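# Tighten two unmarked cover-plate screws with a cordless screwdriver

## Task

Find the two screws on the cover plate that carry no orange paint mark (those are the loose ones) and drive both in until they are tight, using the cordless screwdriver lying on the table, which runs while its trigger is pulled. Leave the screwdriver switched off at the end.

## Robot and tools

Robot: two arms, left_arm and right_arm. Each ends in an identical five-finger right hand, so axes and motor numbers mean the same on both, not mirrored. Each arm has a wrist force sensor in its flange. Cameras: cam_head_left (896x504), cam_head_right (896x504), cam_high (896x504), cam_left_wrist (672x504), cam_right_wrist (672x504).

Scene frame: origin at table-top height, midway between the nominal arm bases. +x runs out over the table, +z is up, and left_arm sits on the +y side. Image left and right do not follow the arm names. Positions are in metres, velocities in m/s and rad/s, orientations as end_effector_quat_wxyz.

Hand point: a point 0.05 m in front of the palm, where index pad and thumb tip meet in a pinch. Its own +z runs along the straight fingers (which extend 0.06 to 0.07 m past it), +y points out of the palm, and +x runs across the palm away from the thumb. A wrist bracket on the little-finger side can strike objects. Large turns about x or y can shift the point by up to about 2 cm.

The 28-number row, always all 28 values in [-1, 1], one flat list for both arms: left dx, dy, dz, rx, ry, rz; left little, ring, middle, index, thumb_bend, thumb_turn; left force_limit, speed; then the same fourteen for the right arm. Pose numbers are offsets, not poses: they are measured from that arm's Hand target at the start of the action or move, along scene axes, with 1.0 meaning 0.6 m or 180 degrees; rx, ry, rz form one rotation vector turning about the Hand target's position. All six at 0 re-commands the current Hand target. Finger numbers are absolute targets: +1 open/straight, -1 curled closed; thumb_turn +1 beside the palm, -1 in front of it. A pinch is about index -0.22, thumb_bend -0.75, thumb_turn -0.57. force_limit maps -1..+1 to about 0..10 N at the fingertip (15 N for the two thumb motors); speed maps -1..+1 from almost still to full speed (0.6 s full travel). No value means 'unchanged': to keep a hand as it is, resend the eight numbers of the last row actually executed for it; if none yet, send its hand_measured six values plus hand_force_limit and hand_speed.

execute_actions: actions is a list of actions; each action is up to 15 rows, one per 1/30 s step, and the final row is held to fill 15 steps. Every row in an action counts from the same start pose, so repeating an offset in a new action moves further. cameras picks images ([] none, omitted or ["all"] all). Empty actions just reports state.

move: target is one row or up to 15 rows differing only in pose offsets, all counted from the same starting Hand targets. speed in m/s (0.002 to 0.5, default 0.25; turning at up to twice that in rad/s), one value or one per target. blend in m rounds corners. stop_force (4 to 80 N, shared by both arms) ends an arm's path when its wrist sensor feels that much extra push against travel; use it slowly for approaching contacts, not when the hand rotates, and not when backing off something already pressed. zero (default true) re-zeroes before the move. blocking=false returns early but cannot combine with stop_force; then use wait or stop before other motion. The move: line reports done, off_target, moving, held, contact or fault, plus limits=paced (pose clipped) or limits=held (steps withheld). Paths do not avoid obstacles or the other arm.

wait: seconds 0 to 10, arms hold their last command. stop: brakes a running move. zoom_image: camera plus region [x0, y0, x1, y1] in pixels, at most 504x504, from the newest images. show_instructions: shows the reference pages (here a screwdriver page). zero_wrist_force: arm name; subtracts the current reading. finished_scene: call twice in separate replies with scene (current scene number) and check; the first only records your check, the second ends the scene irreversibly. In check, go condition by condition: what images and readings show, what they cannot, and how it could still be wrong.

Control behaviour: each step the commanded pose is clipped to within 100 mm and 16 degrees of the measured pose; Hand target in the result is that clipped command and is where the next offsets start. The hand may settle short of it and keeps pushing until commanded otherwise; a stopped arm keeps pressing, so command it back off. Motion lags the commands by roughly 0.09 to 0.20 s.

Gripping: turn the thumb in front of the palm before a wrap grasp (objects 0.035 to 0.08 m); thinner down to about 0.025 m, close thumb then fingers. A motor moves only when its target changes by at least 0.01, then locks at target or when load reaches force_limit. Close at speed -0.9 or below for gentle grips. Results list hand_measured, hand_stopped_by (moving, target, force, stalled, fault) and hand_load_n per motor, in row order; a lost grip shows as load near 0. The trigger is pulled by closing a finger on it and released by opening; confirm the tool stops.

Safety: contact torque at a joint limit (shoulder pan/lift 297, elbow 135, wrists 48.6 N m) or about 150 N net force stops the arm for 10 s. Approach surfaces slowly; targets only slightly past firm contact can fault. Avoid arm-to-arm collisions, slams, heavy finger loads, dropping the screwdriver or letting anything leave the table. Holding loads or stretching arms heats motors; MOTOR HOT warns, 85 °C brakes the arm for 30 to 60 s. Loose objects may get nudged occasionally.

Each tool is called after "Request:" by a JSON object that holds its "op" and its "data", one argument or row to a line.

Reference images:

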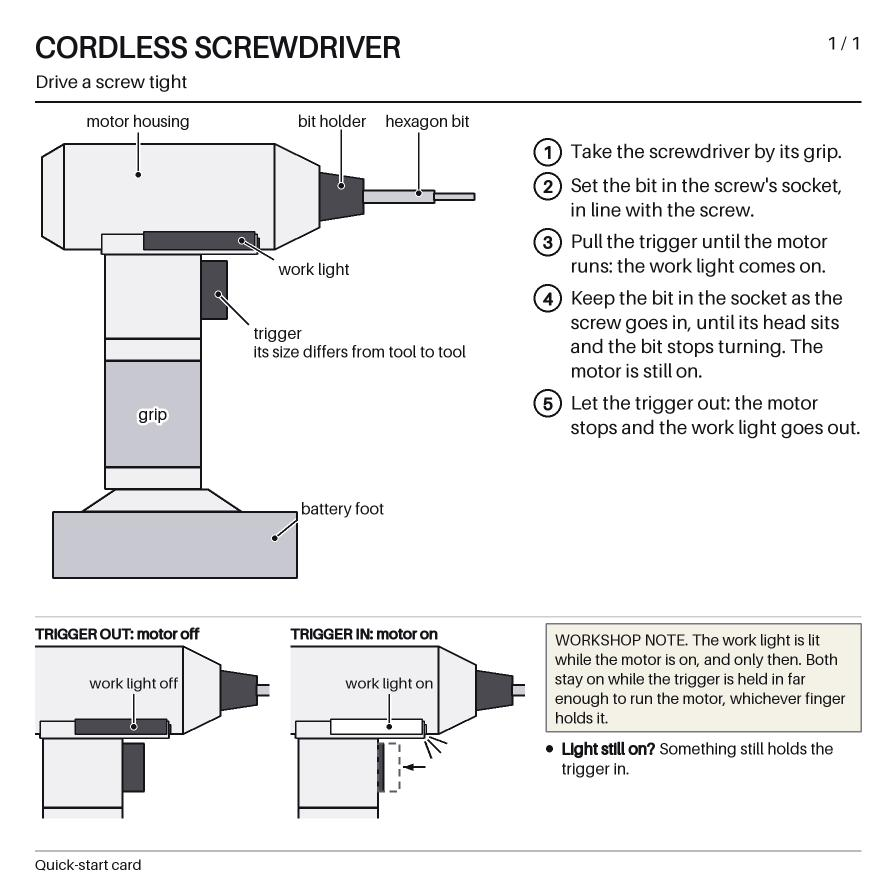

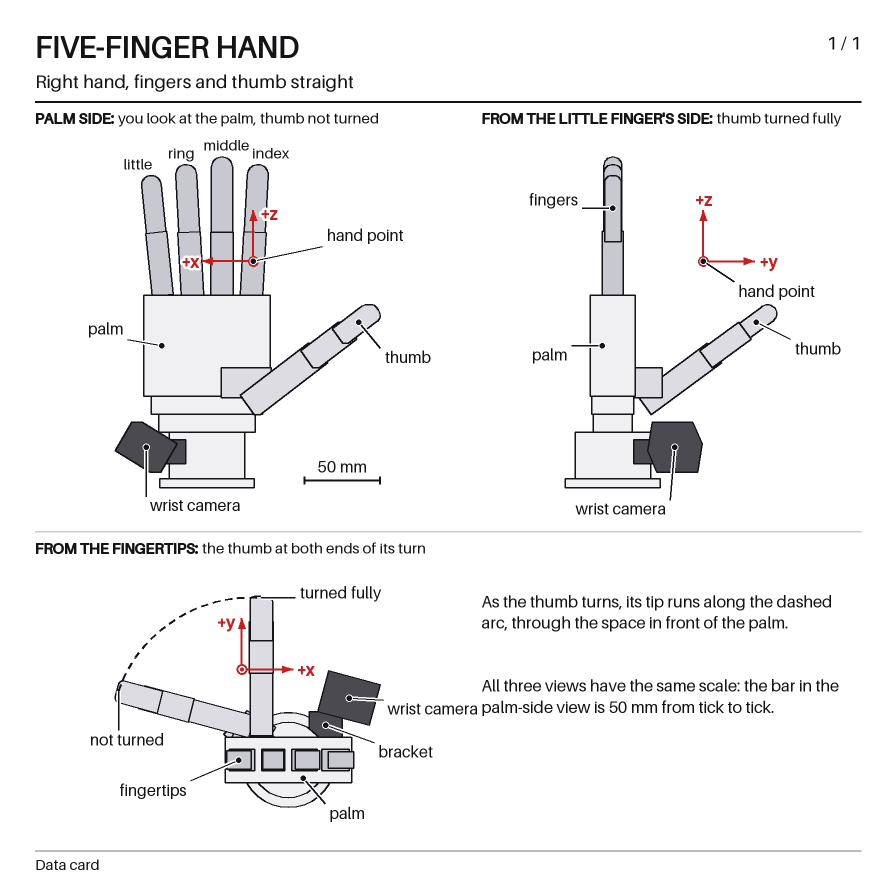

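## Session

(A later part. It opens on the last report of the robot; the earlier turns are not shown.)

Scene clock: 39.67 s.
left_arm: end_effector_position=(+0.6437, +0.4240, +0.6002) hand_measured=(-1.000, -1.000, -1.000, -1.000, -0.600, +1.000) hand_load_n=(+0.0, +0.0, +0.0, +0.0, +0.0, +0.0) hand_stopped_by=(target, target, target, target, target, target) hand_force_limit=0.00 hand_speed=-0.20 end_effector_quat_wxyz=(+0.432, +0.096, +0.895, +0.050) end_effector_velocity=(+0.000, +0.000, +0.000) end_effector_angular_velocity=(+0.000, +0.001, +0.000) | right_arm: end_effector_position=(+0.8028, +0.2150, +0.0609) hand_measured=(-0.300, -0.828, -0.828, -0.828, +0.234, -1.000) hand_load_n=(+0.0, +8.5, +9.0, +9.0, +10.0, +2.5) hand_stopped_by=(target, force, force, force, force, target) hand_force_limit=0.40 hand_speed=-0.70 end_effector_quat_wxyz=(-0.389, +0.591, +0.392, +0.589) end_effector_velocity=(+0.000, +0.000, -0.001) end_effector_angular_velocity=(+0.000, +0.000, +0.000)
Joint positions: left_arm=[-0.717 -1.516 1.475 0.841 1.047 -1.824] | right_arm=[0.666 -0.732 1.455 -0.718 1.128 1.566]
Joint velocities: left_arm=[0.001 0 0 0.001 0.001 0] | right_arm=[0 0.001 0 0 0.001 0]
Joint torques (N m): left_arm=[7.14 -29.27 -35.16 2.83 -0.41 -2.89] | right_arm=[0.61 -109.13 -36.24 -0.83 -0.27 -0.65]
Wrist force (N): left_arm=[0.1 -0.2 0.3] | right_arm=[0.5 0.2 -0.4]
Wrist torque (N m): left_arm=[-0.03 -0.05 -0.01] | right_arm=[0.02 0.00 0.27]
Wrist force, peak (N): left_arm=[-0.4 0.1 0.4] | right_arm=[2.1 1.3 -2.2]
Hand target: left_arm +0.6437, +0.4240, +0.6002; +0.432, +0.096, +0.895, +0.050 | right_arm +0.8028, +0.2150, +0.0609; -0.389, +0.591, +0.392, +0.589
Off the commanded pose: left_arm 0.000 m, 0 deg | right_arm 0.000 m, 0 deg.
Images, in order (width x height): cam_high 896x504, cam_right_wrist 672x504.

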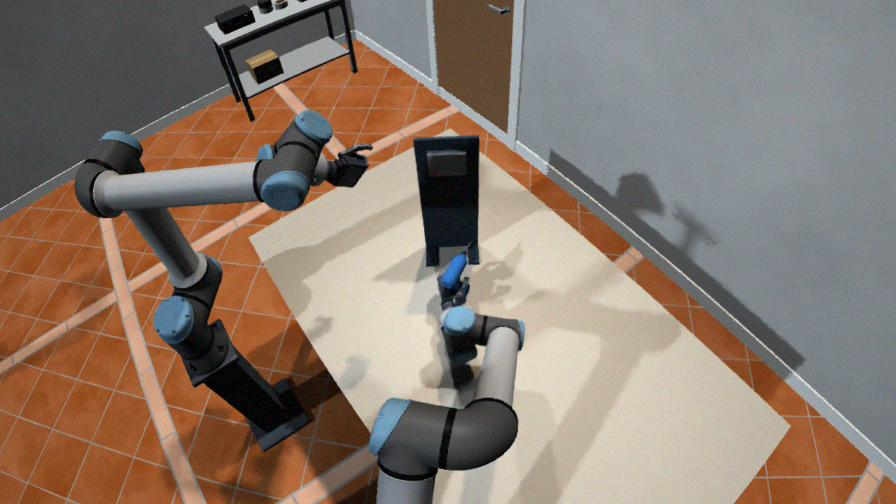

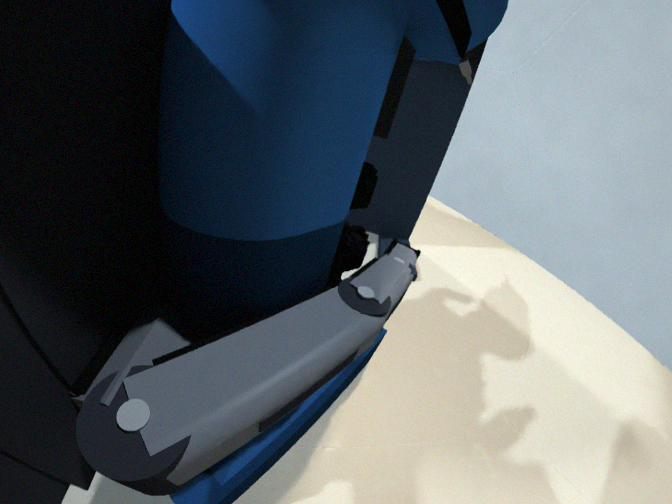

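Request:
{"op": "move", "data": {
  "target": [0,0,0,0,0,0,-1,-1,-1,-1,-0.6,1,0,-0.2,0,0,0.05,0,0,0,-0.3,-0.95,-0.95,-0.95,-0.45,-1,0.4,-0.7],
  "speed": 0.03,
  "cameras": ["cam_head_right","cam_right_wrist"]
}}

Scene clock: 41.17 s.
left_arm: end_effector_position=(+0.6437, +0.4240, +0.6002) hand_measured=(-1.000, -1.000, -1.000, -1.000, -0.600, +1.000) hand_load_n=(+0.0, +0.0, +0.0, +0.0, +0.0, +0.0) hand_stopped_by=(target, target, target, target, target, target) hand_force_limit=0.00 hand_speed=-0.20 end_effector_quat_wxyz=(+0.432, +0.096, +0.895, +0.050) end_effector_velocity=(+0.000, +0.001, +0.000) end_effector_angular_velocity=(+0.002, +0.001, +0.001) | right_arm: end_effector_position=(+0.8028, +0.2150, +0.0911) hand_measured=(-0.300, -0.828, -0.828, -0.828, +0.234, -1.000) hand_load_n=(+0.0, +8.0, +9.0, +9.0, +10.0, +2.5) hand_stopped_by=(target, force, force, force, force, target) hand_force_limit=0.40 hand_speed=-0.70 end_effector_quat_wxyz=(-0.389, +0.591, +0.392, +0.589) end_effector_velocity=(+0.000, +0.000, -0.002) end_effector_angular_velocity=(+0.000, +0.000, +0.000)
Joint positions: left_arm=[-0.717 -1.516 1.475 0.841 1.047 -1.824] | right_arm=[0.666 -0.765 1.451 -0.681 1.128 1.566]
Joint velocities: left_arm=[0 0 0 0.001 -0.001 0.001] | right_arm=[0 0.002 0 -0.001 0 0]
Joint torques (N m): left_arm=[7.98 -30.5 -36.11 2.38 0.11 -3.1] | right_arm=[-8.26 -108.53 -41.77 -6.78 -0.46 0.36]
Wrist force (N): left_arm=[-0.1 0.1 0.1] | right_arm=[-10.5 -0.3 -0.7]
Wrist torque (N m): left_arm=[0.02 0.00 -0.01] | right_arm=[-0.05 0.83 -0.11]
Wrist force, peak (N): left_arm=[-0.3 0.7 -0.3] | right_arm=[-11.4 -0.3 -0.8]
Hand target: left_arm +0.6437, +0.4240, +0.6002; +0.432, +0.096, +0.895, +0.050 | right_arm +0.8028, +0.2149, +0.0909; -0.389, +0.591, +0.392, +0.589
Off the commanded pose: left_arm 0.000 m, 0 deg | right_arm 0.000 m, 0 deg.
move: done
Images, in order (width x height): cam_head_right 896x504, cam_right_wrist 672x504.

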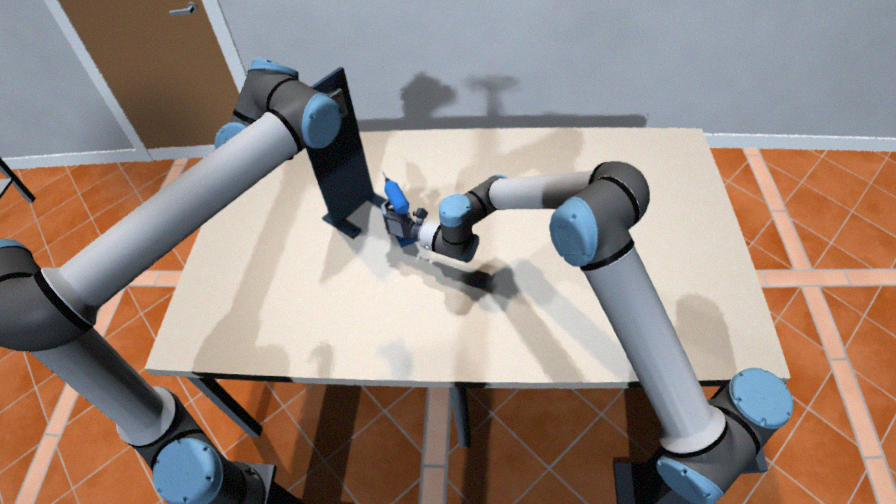

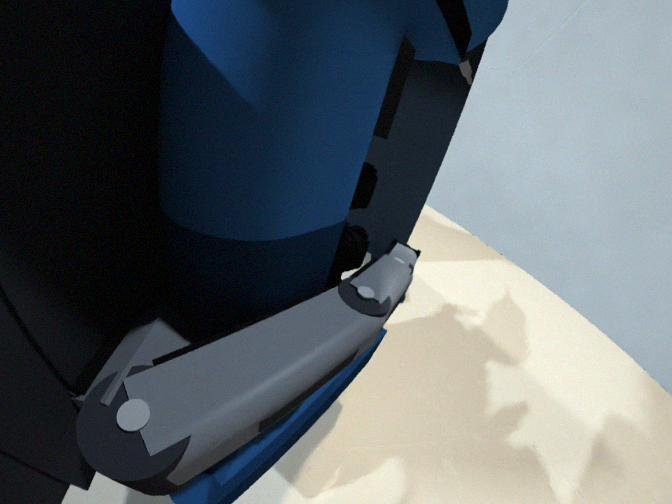

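Request:
{"op": "move", "data": {
  "target": [
    [0,0,0,0,0,0,-1,-1,-1,-1,-0.6,1,0,-0.2,-0.0783,-0.108,0.03,0,0,0,-0.3,-0.95,-0.95,-0.95,-0.45,-1,0.4,-0.7],
    [0,0,0,0,0,0,-1,-1,-1,-1,-0.6,1,0,-0.2,-0.0783,-0.108,0.45,0,0,0.0889,-0.3,-0.95,-0.95,-0.95,-0.45,-1,0.4,-0.7]
  ],
  "speed": 0.12,
  "blend": [0.03,0],
  "cameras": ["cam_high","cam_right_wrist","cam_left_wrist"]
}}

Scene clock: 44.53 s.
left_arm: end_effector_position=(+0.6437, +0.4240, +0.6002) hand_measured=(-1.000, -1.000, -1.000, -1.000, -0.600, +1.000) hand_load_n=(+0.0, +0.0, +0.0, +0.0, +0.0, +0.0) hand_stopped_by=(target, target, target, target, target, target) hand_force_limit=0.00 hand_speed=-0.20 end_effector_quat_wxyz=(+0.432, +0.096, +0.895, +0.050) end_effector_velocity=(+0.000, -0.001, -0.001) end_effector_angular_velocity=(-0.001, +0.001, +0.001) | right_arm: end_effector_position=(+0.7560, +0.1499, +0.3607) hand_measured=(-0.300, -0.828, -0.828, -0.828, +0.234, -1.000) hand_load_n=(+0.0, +8.5, +9.0, +9.0, +10.0, +2.5) hand_stopped_by=(target, force, force, force, force, target) hand_force_limit=0.40 hand_speed=-0.70 end_effector_quat_wxyz=(-0.467, +0.530, +0.470, +0.529) end_effector_velocity=(+0.000, +0.000, +0.001) end_effector_angular_velocity=(+0.001, -0.001, +0.000)
Joint positions: left_arm=[-0.717 -1.516 1.475 0.841 1.047 -1.824] | right_arm=[0.558 -1.082 1.458 -0.37 0.741 1.564]
Joint velocities: left_arm=[0 0.001 0 0 0 -0.002] | right_arm=[0 0 0 0 0 0]
Joint torques (N m): left_arm=[8.09 -33.06 -37.43 2.35 -0.56 -2.82] | right_arm=[13.75 -91.09 -41.86 -5.56 2.17 -1.89]
Wrist force (N): left_arm=[0.4 0.3 0.1] | right_arm=[-10.5 -0.4 0.0]
Wrist torque (N m): left_arm=[0.06 -0.08 0.03] | right_arm=[-0.07 0.83 -0.11]
Wrist force, peak (N): left_arm=[-0.1 0.7 -0.3] | right_arm=[-11.5 0.7 2.5]
Hand target: left_arm +0.6437, +0.4240, +0.6002; +0.432, +0.096, +0.895, +0.050 | right_arm +0.7559, +0.1500, +0.3607; -0.467, +0.530, +0.470, +0.529
Off the commanded pose: left_arm 0.000 m, 0 deg | right_arm 0.000 m, 0 deg.
move: done
Images, in order (width x height): cam_high 896x504, cam_left_wrist 672x504, cam_right_wrist 672x504.

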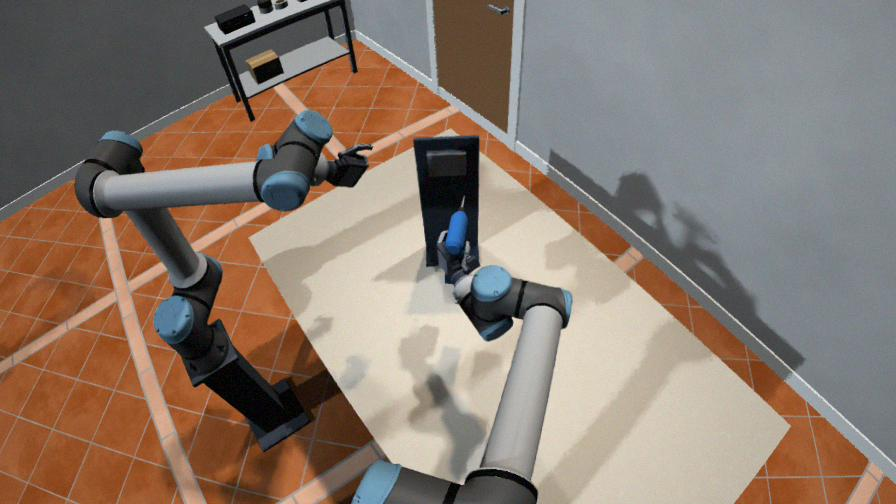

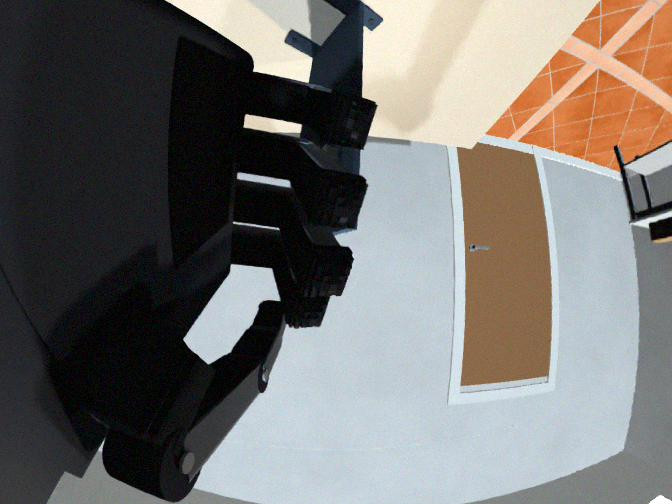

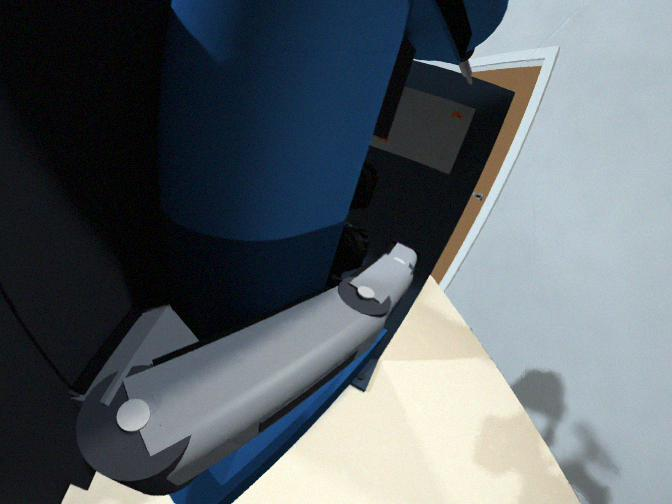

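Request:
{"op": "zoom_image", "data": {
  "camera": "cam_right_wrist",
  "region": [360, 40, 540, 200]
}}

Request:
{"op": "zoom_image", "data": {
  "camera": "cam_high",
  "region": [390, 120, 530, 340]
}}

Scaled by 2.800 from the camera's 672x504 image, which has a finer 960x720 frame.

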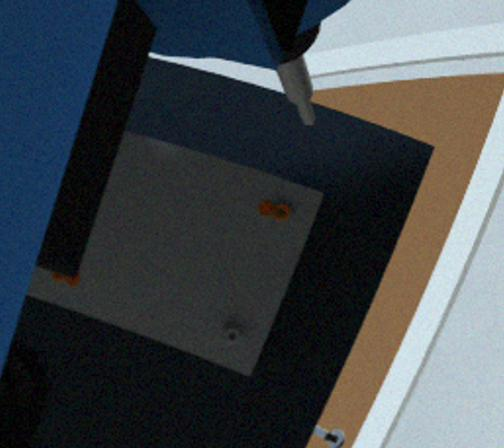

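Scaled by 2.291.

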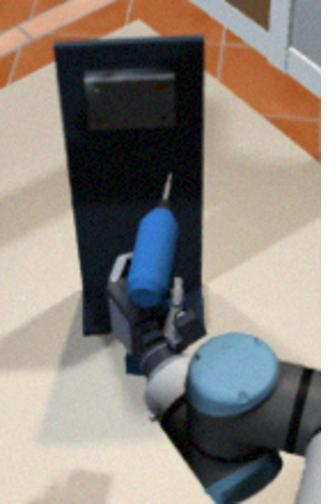

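Request:
{"op": "move", "data": {
  "target": [0.039,-0.082,0,0,0,-0.111,-1,-1,-1,-1,-0.6,1,0,-0.2,-0.0028,0.1877,0,0,0,0.0444,-0.3,-0.95,-0.95,-0.95,-0.45,-1,0.4,-0.7],
  "speed": 0.12,
  "cameras": ["cam_high","cam_right_wrist","cam_left_wrist"]
}}

Request:
{"op": "zoom_image", "data": {
  "camera": "cam_right_wrist",
  "region": [360, 40, 540, 200]
}}

Request:
{"op": "zoom_image", "data": {
  "camera": "cam_high",
  "region": [390, 120, 530, 340]
}}

Scene clock: 47.60 s.
left_arm: end_effector_position=(+0.6673, +0.3749, +0.6002) hand_measured=(-1.000, -1.000, -1.000, -1.000, -0.600, +1.000) hand_load_n=(+0.0, +0.0, +0.0, +0.0, +0.0, +0.0) hand_stopped_by=(target, target, target, target, target, target) hand_force_limit=0.00 hand_speed=-0.20 end_effector_quat_wxyz=(+0.434, +0.250, +0.865, -0.026) end_effector_velocity=(-0.001, +0.000, +0.000) end_effector_angular_velocity=(-0.001, +0.001, -0.001) | right_arm: end_effector_position=(+0.7541, +0.2628, +0.3608) hand_measured=(-0.300, -0.828, -0.828, -0.828, +0.234, -1.000) hand_load_n=(+0.0, +8.0, +9.0, +9.0, +10.0, +2.5) hand_stopped_by=(target, force, force, force, force, target) hand_force_limit=0.40 hand_speed=-0.70 end_effector_quat_wxyz=(+0.503, -0.496, -0.506, -0.495) end_effector_velocity=(+0.000, +0.000, +0.000) end_effector_angular_velocity=(+0.000, +0.000, +0.000)
Joint positions: left_arm=[-0.642 -1.518 1.462 0.745 1.362 -1.518] | right_arm=[0.627 -0.919 1.195 -0.269 0.671 1.563]
Joint velocities: left_arm=[-0.001 0 0.001 0.001 0.001 -0.001] | right_arm=[0 0 0 0 0 0]
Joint torques (N m): left_arm=[-9.84 -50.71 -29.76 4.07 0.18 -2.2] | right_arm=[-14.37 -111.88 -50.17 -5.44 2.48 -1.95]
Wrist force (N): left_arm=[-0.1 0.6 0.0] | right_arm=[-10.3 0.0 -0.3]
Wrist torque (N m): left_arm=[0.13 0.00 0.00] | right_arm=[-0.01 0.81 -0.08]
Wrist force, peak (N): left_arm=[-0.7 0.7 0.3] | right_arm=[-10.7 -0.2 -1.1]
Hand target: left_arm +0.6672, +0.3749, +0.6002; +0.434, +0.250, +0.865, -0.026 | right_arm +0.7542, +0.2627, +0.3608; +0.503, -0.496, -0.506, -0.495
Off the commanded pose: left_arm 0.000 m, 0 deg | right_arm 0.000 m, 0 deg.
move: done
Images, in order (width x height): cam_high 896x504, cam_left_wrist 672x504, cam_right_wrist 672x504.

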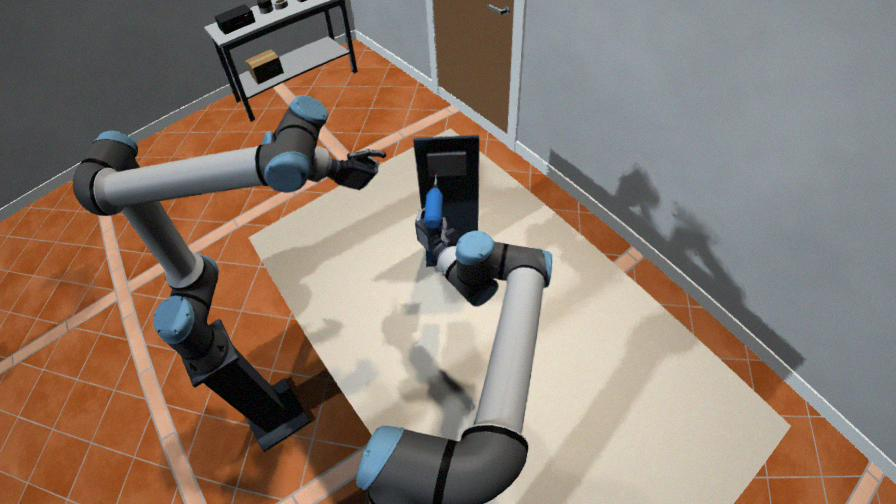

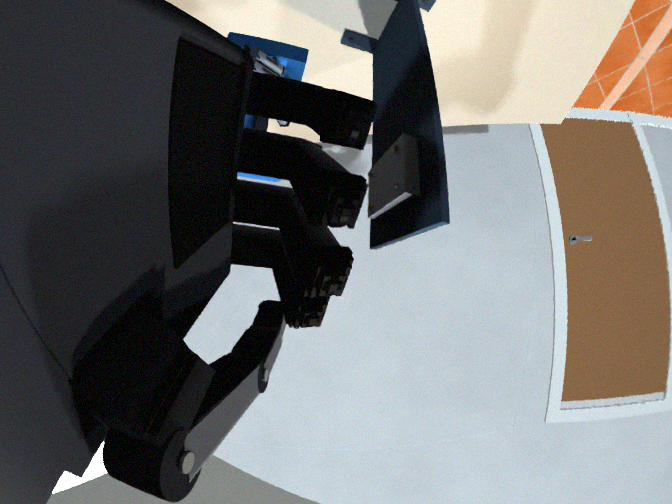

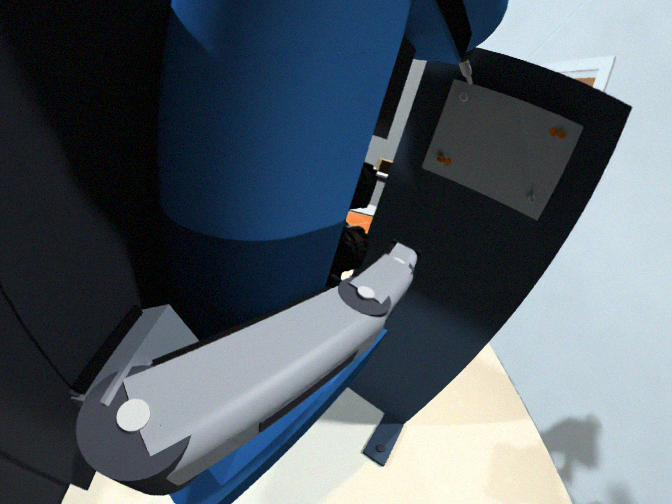

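Scaled by 2.800 from the camera's 672x504 image, which has a finer 960x720 frame.

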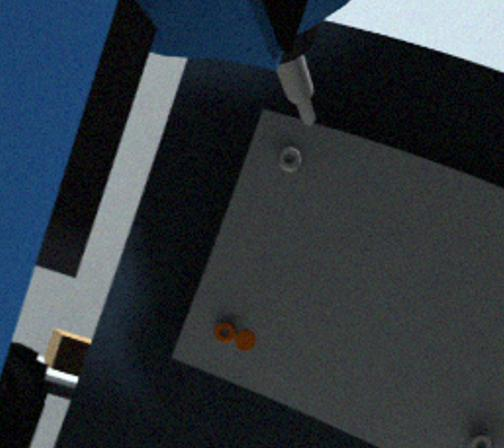

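Scaled by 2.291.

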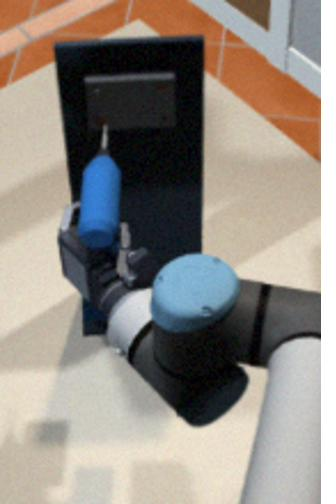

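Request:
{"op": "zoom_image", "data": {
  "camera": "cam_left_wrist",
  "region": [330, 90, 470, 260]
}}

Scaled by 2.965 from the camera's 672x504 image, which has a finer 960x720 frame.

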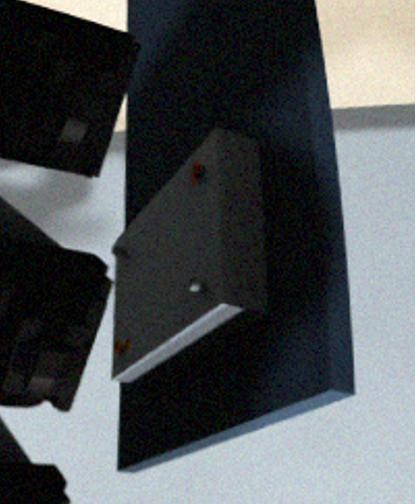

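Request:
{"op": "move", "data": {
  "target": [-0.0345,-0.0667,0.02,0,0,-0.1,-1,-1,-1,-1,-0.6,1,0,-0.2,0,0,0,0,0,0,-0.3,-0.95,-0.95,-0.95,-0.45,-1,0.4,-0.7],
  "speed": 0.12,
  "cameras": ["cam_left_wrist"]
}}

Request:
{"op": "zoom_image", "data": {
  "camera": "cam_left_wrist",
  "region": [330, 60, 570, 240]
}}

Scene clock: 49.97 s.
left_arm: end_effector_position=(+0.6466, +0.3350, +0.6123) hand_measured=(-1.000, -1.000, -1.000, -1.000, -0.600, +1.000) hand_load_n=(+0.0, +0.0, +0.0, +0.0, -0.5, +0.0) hand_stopped_by=(target, target, target, target, target, target) hand_force_limit=0.00 hand_speed=-0.20 end_effector_quat_wxyz=(+0.425, +0.382, +0.816, -0.093) end_effector_velocity=(+0.000, -0.001, +0.000) end_effector_angular_velocity=(+0.000, +0.001, -0.001) | right_arm: end_effector_position=(+0.7542, +0.2627, +0.3608) hand_measured=(-0.300, -0.828, -0.828, -0.828, +0.234, -1.000) hand_load_n=(+0.0, +8.0, +9.0, +9.0, +10.0, +2.5) hand_stopped_by=(target, force, force, force, force, target) hand_force_limit=0.40 hand_speed=-0.70 end_effector_quat_wxyz=(+0.503, -0.496, -0.506, -0.495) end_effector_velocity=(+0.000, +0.000, +0.000) end_effector_angular_velocity=(+0.000, +0.000, +0.000)
Joint positions: left_arm=[-0.589 -1.533 1.454 0.752 1.648 -1.287] | right_arm=[0.627 -0.919 1.195 -0.269 0.671 1.563]
Joint velocities: left_arm=[-0.001 0.001 0 0 0.001 0] | right_arm=[0 0 0 0 0 0]
Joint torques (N m): left_arm=[-14.82 -21.6 -33.59 -2.86 0.22 -2.94] | right_arm=[-13.81 -111.06 -49.82 -5.16 2.11 -0.08]
Wrist force (N): left_arm=[-0.3 0.1 -0.2] | right_arm=[-9.9 0.0 -0.3]
Wrist torque (N m): left_arm=[0.04 0.04 -0.02] | right_arm=[-0.01 0.75 -0.05]
Wrist force, peak (N): left_arm=[-0.5 0.5 -0.2] | right_arm=[-10.7 0.0 -0.2]
Hand target: left_arm +0.6466, +0.3349, +0.6122; +0.425, +0.382, +0.815, -0.093 | right_arm +0.7542, +0.2627, +0.3608; +0.503, -0.496, -0.506, -0.495
Off the commanded pose: left_arm 0.000 m, 0 deg | right_arm 0.000 m, 0 deg.
move: done
Images, in order (width x height): cam_left_wrist 672x504.

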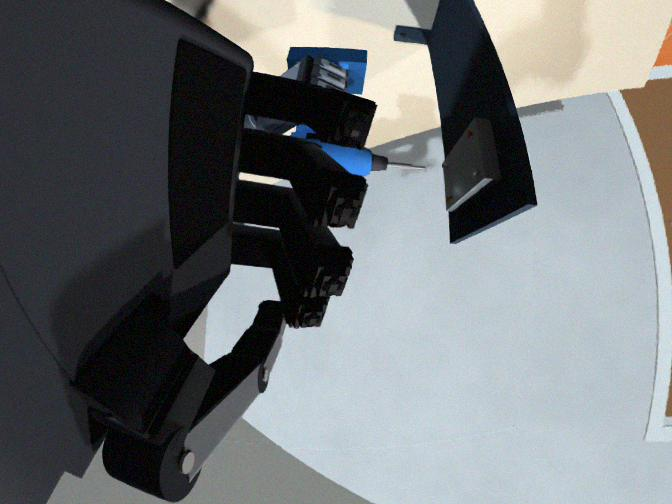

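Scaled by 2.100 from the camera's 672x504 image, which has a finer 960x720 frame.

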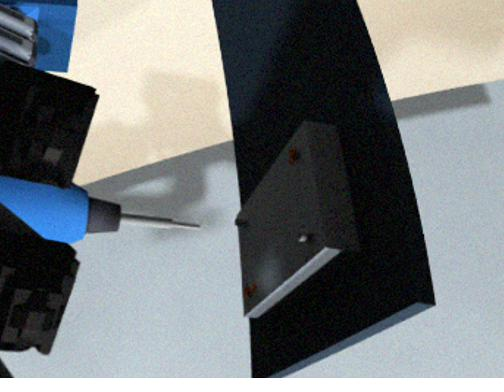

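Request:
{"op": "zoom_image", "data": {
  "camera": "cam_left_wrist",
  "region": [380, 110, 520, 215]
}}

Scaled by 3.600 from the camera's 672x504 image, which has a finer 960x720 frame.

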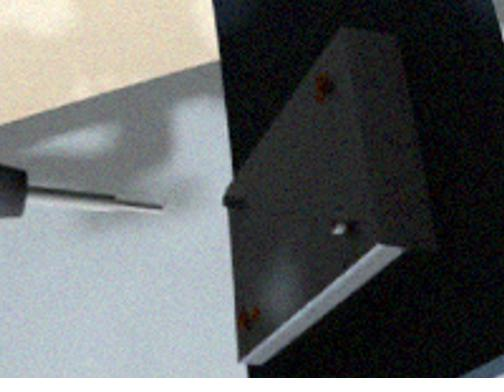

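Request:
{"op": "zoom_image", "data": {
  "camera": "cam_left_wrist",
  "region": [365, 140, 435, 190]
}}

Scaled by 7.200 from the camera's 672x504 image, which has a finer 960x720 frame.

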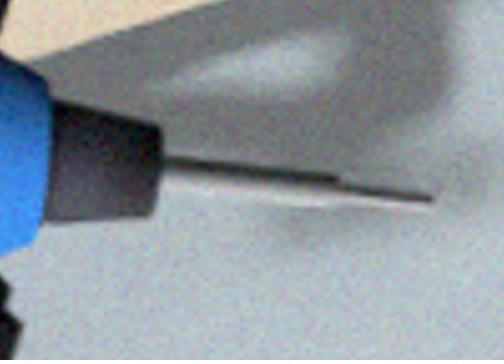

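Request:
{"op": "move", "data": {
  "target": [0,0,0,0,0,0,-1,-1,-1,-1,-0.6,1,0,-0.2,0.0392,0.0539,0,0,0,0,-0.3,-0.95,-0.95,-0.95,-0.45,-1,0.4,-0.7],
  "speed": 0.08,
  "cameras": ["cam_left_wrist","cam_right_wrist"]
}}

Request:
{"op": "zoom_image", "data": {
  "camera": "cam_left_wrist",
  "region": [420, 130, 510, 200]
}}

Request:
{"op": "zoom_image", "data": {
  "camera": "cam_right_wrist",
  "region": [420, 40, 540, 130]
}}

Scene clock: 52.43 s.
left_arm: end_effector_position=(+0.6466, +0.3349, +0.6122) hand_measured=(-1.000, -1.000, -1.000, -1.000, -0.600, +1.000) hand_load_n=(+0.0, +0.0, +0.0, +0.0, +0.0, +0.0) hand_stopped_by=(target, target, target, target, target, target) hand_force_limit=0.00 hand_speed=-0.20 end_effector_quat_wxyz=(+0.425, +0.382, +0.815, -0.093) end_effector_velocity=(+0.000, +0.000, +0.000) end_effector_angular_velocity=(+0.001, +0.000, +0.000) | right_arm: end_effector_position=(+0.7776, +0.2951, +0.3608) hand_measured=(-0.300, -0.828, -0.828, -0.828, +0.234, -1.000) hand_load_n=(+0.0, +8.0, +9.0, +9.0, +10.0, +2.5) hand_stopped_by=(target, force, force, force, force, target) hand_force_limit=0.40 hand_speed=-0.70 end_effector_quat_wxyz=(+0.503, -0.496, -0.506, -0.495) end_effector_velocity=(+0.000, +0.000, +0.000) end_effector_angular_velocity=(+0.000, +0.000, +0.000)
Joint positions: left_arm=[-0.59 -1.533 1.454 0.752 1.648 -1.287] | right_arm=[0.638 -0.849 1.075 -0.22 0.681 1.564]
Joint velocities: left_arm=[0 0 0 0 0 0.001] | right_arm=[0 0 0 0 -0.001 0]
Joint torques (N m): left_arm=[-13.73 -23.46 -33.97 -1.15 1.77 -2.88] | right_arm=[-13.21 -116.24 -52.5 -5.55 -1.42 -2.77]
Wrist force (N): left_arm=[-0.1 0.1 0.0] | right_arm=[-10.0 0.0 -0.9]
Wrist torque (N m): left_arm=[0.02 0.00 -0.01] | right_arm=[0.03 0.78 -0.08]
Wrist force, peak (N): left_arm=[-0.9 0.1 -0.3] | right_arm=[-10.7 1.0 0.7]
Hand target: left_arm +0.6466, +0.3349, +0.6122; +0.425, +0.382, +0.815, -0.093 | right_arm +0.7778, +0.2951, +0.3608; +0.503, -0.496, -0.506, -0.495
Off the commanded pose: left_arm 0.000 m, 0 deg | right_arm 0.000 m, 0 deg.
move: done
Images, in order (width x height): cam_left_wrist 672x504, cam_right_wrist 672x504.

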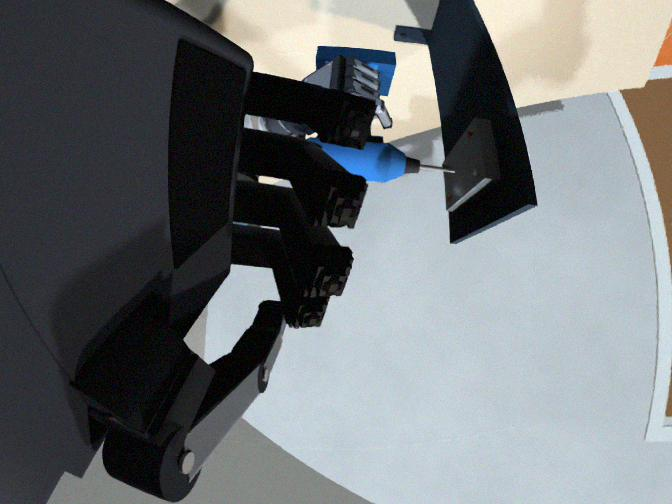

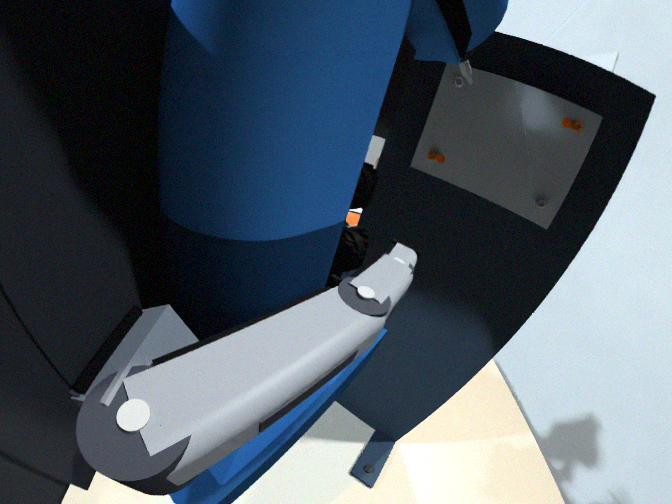

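Scaled by 5.600 from the camera's 672x504 image, which has a finer 960x720 frame.

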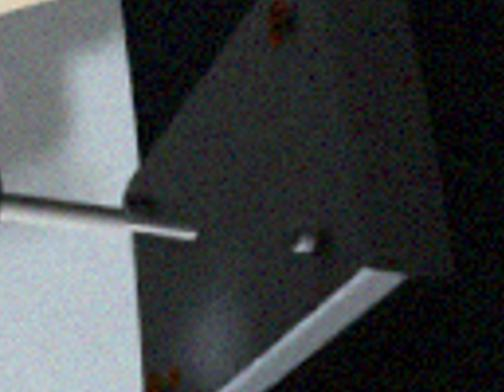

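Scaled by 4.200 from the camera's 672x504 image, which has a finer 960x720 frame.

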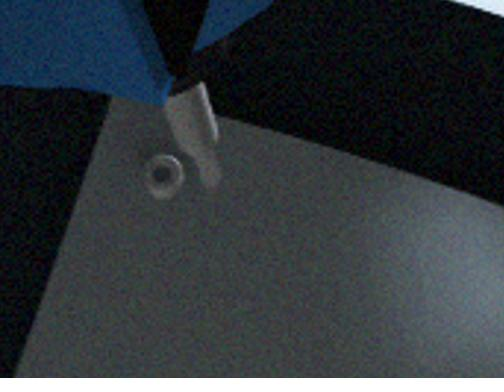

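Request:
{"op": "move", "data": {
  "target": [0,0,0,0,0,0,-1,-1,-1,-1,-0.6,1,0,-0.2,0.0065,0.026,0,0,0,0,-0.3,-0.95,-0.95,-0.95,-0.45,-1,0.4,-0.7],
  "speed": 0.05,
  "cameras": ["cam_left_wrist","cam_right_wrist"]
}}

Request:
{"op": "zoom_image", "data": {
  "camera": "cam_left_wrist",
  "region": [440, 140, 500, 190]
}}

Request:
{"op": "zoom_image", "data": {
  "camera": "cam_right_wrist",
  "region": [430, 40, 510, 110]
}}

Scene clock: 53.93 s.
left_arm: end_effector_position=(+0.6466, +0.3349, +0.6122) hand_measured=(-1.000, -1.000, -1.000, -1.000, -0.600, +1.000) hand_load_n=(+0.0, +0.0, +0.0, +0.0, +0.0, +0.0) hand_stopped_by=(target, target, target, target, target, target) hand_force_limit=0.00 hand_speed=-0.20 end_effector_quat_wxyz=(+0.425, +0.382, +0.815, -0.093) end_effector_velocity=(+0.000, +0.000, +0.000) end_effector_angular_velocity=(-0.001, +0.000, +0.001) | right_arm: end_effector_position=(+0.7815, +0.3108, +0.3608) hand_measured=(-0.300, -0.828, -0.828, -0.828, +0.234, -1.000) hand_load_n=(+0.0, +8.0, +9.0, +9.0, +10.5, +2.5) hand_stopped_by=(target, force, force, force, force, target) hand_force_limit=0.40 hand_speed=-0.70 end_effector_quat_wxyz=(+0.503, -0.496, -0.506, -0.495) end_effector_velocity=(-0.001, -0.001, +0.000) end_effector_angular_velocity=(+0.000, +0.000, +0.000)
Joint positions: left_arm=[-0.59 -1.533 1.454 0.752 1.648 -1.287] | right_arm=[0.648 -0.821 1.027 -0.2 0.691 1.564]
Joint velocities: left_arm=[0 -0.001 0 0 -0.001 -0.002] | right_arm=[0 -0.002 0.003 -0.001 -0.001 0]
Joint torques (N m): left_arm=[-13.2 -21.87 -35.26 0.02 0.14 -3.21] | right_arm=[-12.68 -131.52 -41.31 -5.72 -0.51 -0.89]
Wrist force (N): left_arm=[-0.4 0.1 0.0] | right_arm=[-10.3 -0.5 -0.3]
Wrist torque (N m): left_arm=[0.02 0.04 -0.02] | right_arm=[-0.07 0.80 -0.11]
Wrist force, peak (N): left_arm=[-0.7 0.2 -0.1] | right_arm=[-10.9 0.0 -0.5]
Hand target: left_arm +0.6466, +0.3349, +0.6122; +0.425, +0.382, +0.815, -0.093 | right_arm +0.7817, +0.3107, +0.3609; +0.503, -0.496, -0.506, -0.495
Off the commanded pose: left_arm 0.000 m, 0 deg | right_arm 0.000 m, 0 deg.
move: done
Images, in order (width x height): cam_left_wrist 672x504, cam_right_wrist 672x504.

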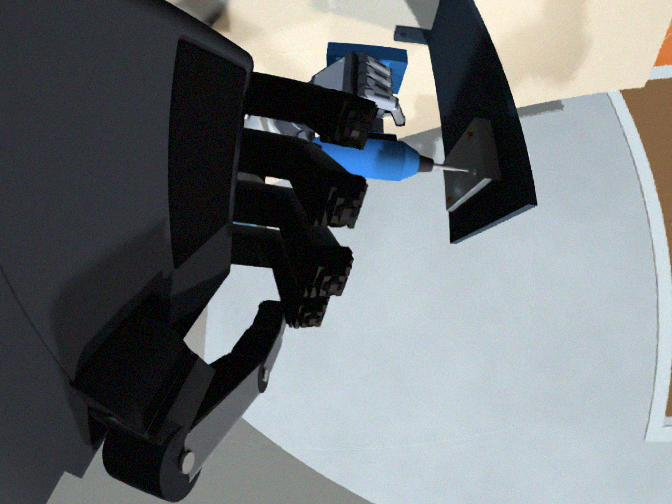

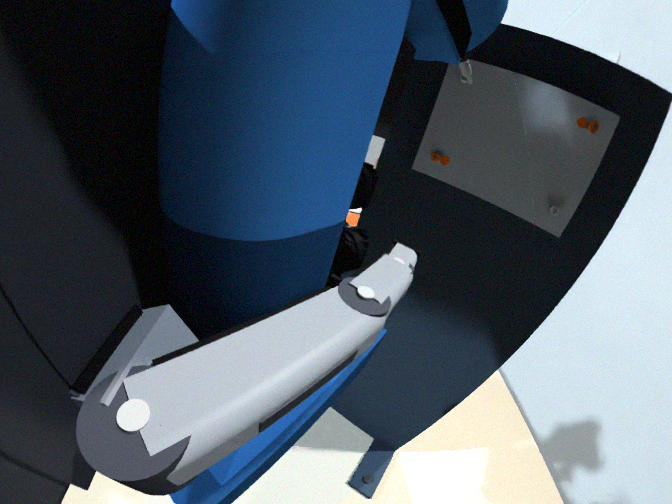

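Scaled by 8.400 from the camera's 672x504 image, which has a finer 960x720 frame.

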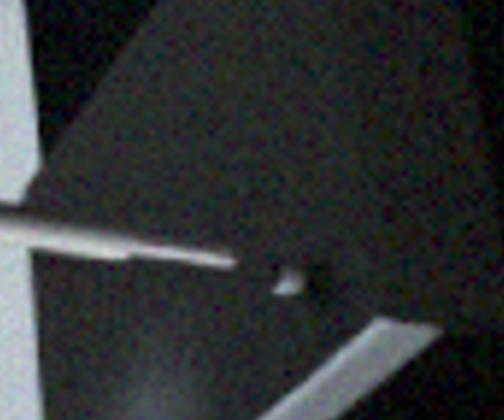

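Scaled by 6.300 from the camera's 672x504 image, which has a finer 960x720 frame.

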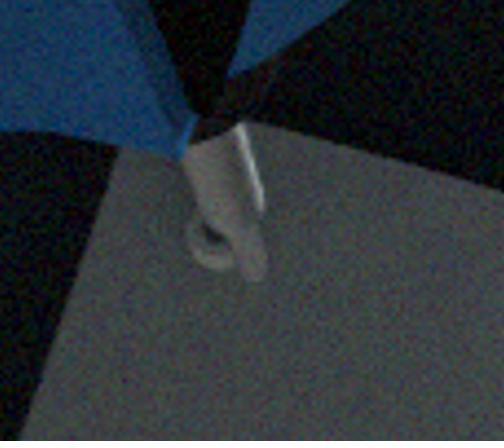

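Request:
{"op": "move", "data": {
  "target": [0,0,0,0,0,0,-1,-1,-1,-1,-0.6,1,0,-0.2,-0.0082,0.0059,0.0067,0,0,0,-0.3,-0.95,-0.95,-0.95,-0.45,-1,0.4,-0.7],
  "speed": 0.03,
  "cameras": ["cam_left_wrist","cam_right_wrist"]
}}

Request:
{"op": "zoom_image", "data": {
  "camera": "cam_left_wrist",
  "region": [450, 150, 490, 190]
}}

Request:
{"op": "zoom_image", "data": {
  "camera": "cam_right_wrist",
  "region": [440, 50, 500, 100]
}}

Scene clock: 54.97 s.
left_arm: end_effector_position=(+0.6466, +0.3349, +0.6122) hand_measured=(-1.000, -1.000, -1.000, -1.000, -0.600, +1.000) hand_load_n=(+0.0, +0.0, +0.0, +0.0, +0.0, +0.0) hand_stopped_by=(target, target, target, target, target, target) hand_force_limit=0.00 hand_speed=-0.20 end_effector_quat_wxyz=(+0.425, +0.382, +0.815, -0.093) end_effector_velocity=(+0.000, +0.000, -0.001) end_effector_angular_velocity=(+0.001, +0.001, +0.000) | right_arm: end_effector_position=(+0.7767, +0.3143, +0.3650) hand_measured=(-0.300, -0.828, -0.828, -0.828, +0.234, -1.000) hand_load_n=(+0.0, +8.0, +9.0, +9.0, +10.0, +2.5) hand_stopped_by=(target, force, force, force, force, target) hand_force_limit=0.40 hand_speed=-0.70 end_effector_quat_wxyz=(+0.503, -0.496, -0.506, -0.495) end_effector_velocity=(+0.000, +0.000, +0.001) end_effector_angular_velocity=(+0.001, -0.001, +0.000)
Joint positions: left_arm=[-0.59 -1.533 1.454 0.752 1.648 -1.287] | right_arm=[0.654 -0.824 1.024 -0.194 0.697 1.564]
Joint velocities: left_arm=[0 0.001 0 0 0 0.001] | right_arm=[0 0 0 -0.001 0 0]
Joint torques (N m): left_arm=[-10.26 -23.35 -37.65 0.61 0.25 -3.38] | right_arm=[-2.92 -123.45 -52.09 -2.88 0.46 0.56]
Wrist force (N): left_arm=[-0.5 0.3 0.0] | right_arm=[-10.4 0.0 -0.7]
Wrist torque (N m): left_arm=[0.05 0.06 -0.03] | right_arm=[0.01 0.83 -0.10]
Wrist force, peak (N): left_arm=[-0.3 0.7 0.1] | right_arm=[-10.8 -0.3 -0.5]
Hand target: left_arm +0.6466, +0.3349, +0.6122; +0.425, +0.382, +0.815, -0.093 | right_arm +0.7768, +0.3142, +0.3649; +0.503, -0.496, -0.506, -0.495
Off the commanded pose: left_arm 0.000 m, 0 deg | right_arm 0.000 m, 0 deg.
move: done
Images, in order (width x height): cam_left_wrist 672x504, cam_right_wrist 672x504.

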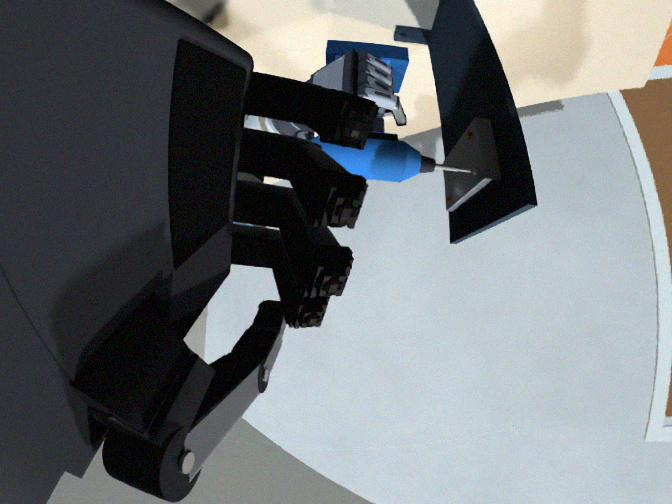

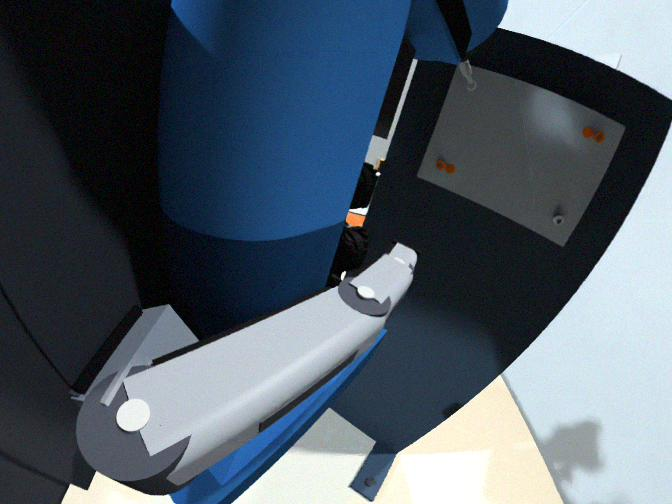

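Scaled by 12.600 from the camera's 672x504 image, which has a finer 960x720 frame.

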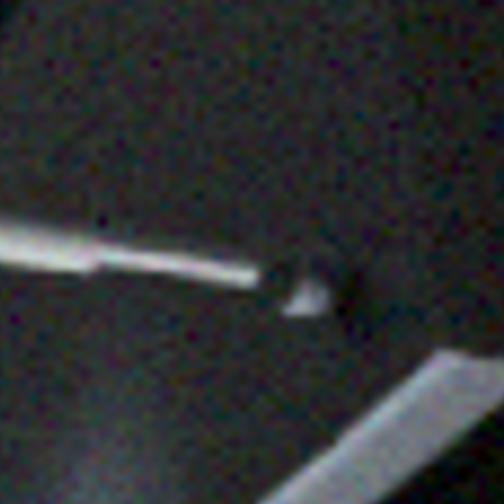

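Scaled by 8.400 from the camera's 672x504 image, which has a finer 960x720 frame.

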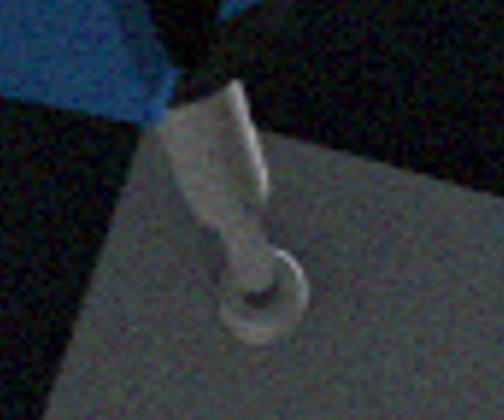

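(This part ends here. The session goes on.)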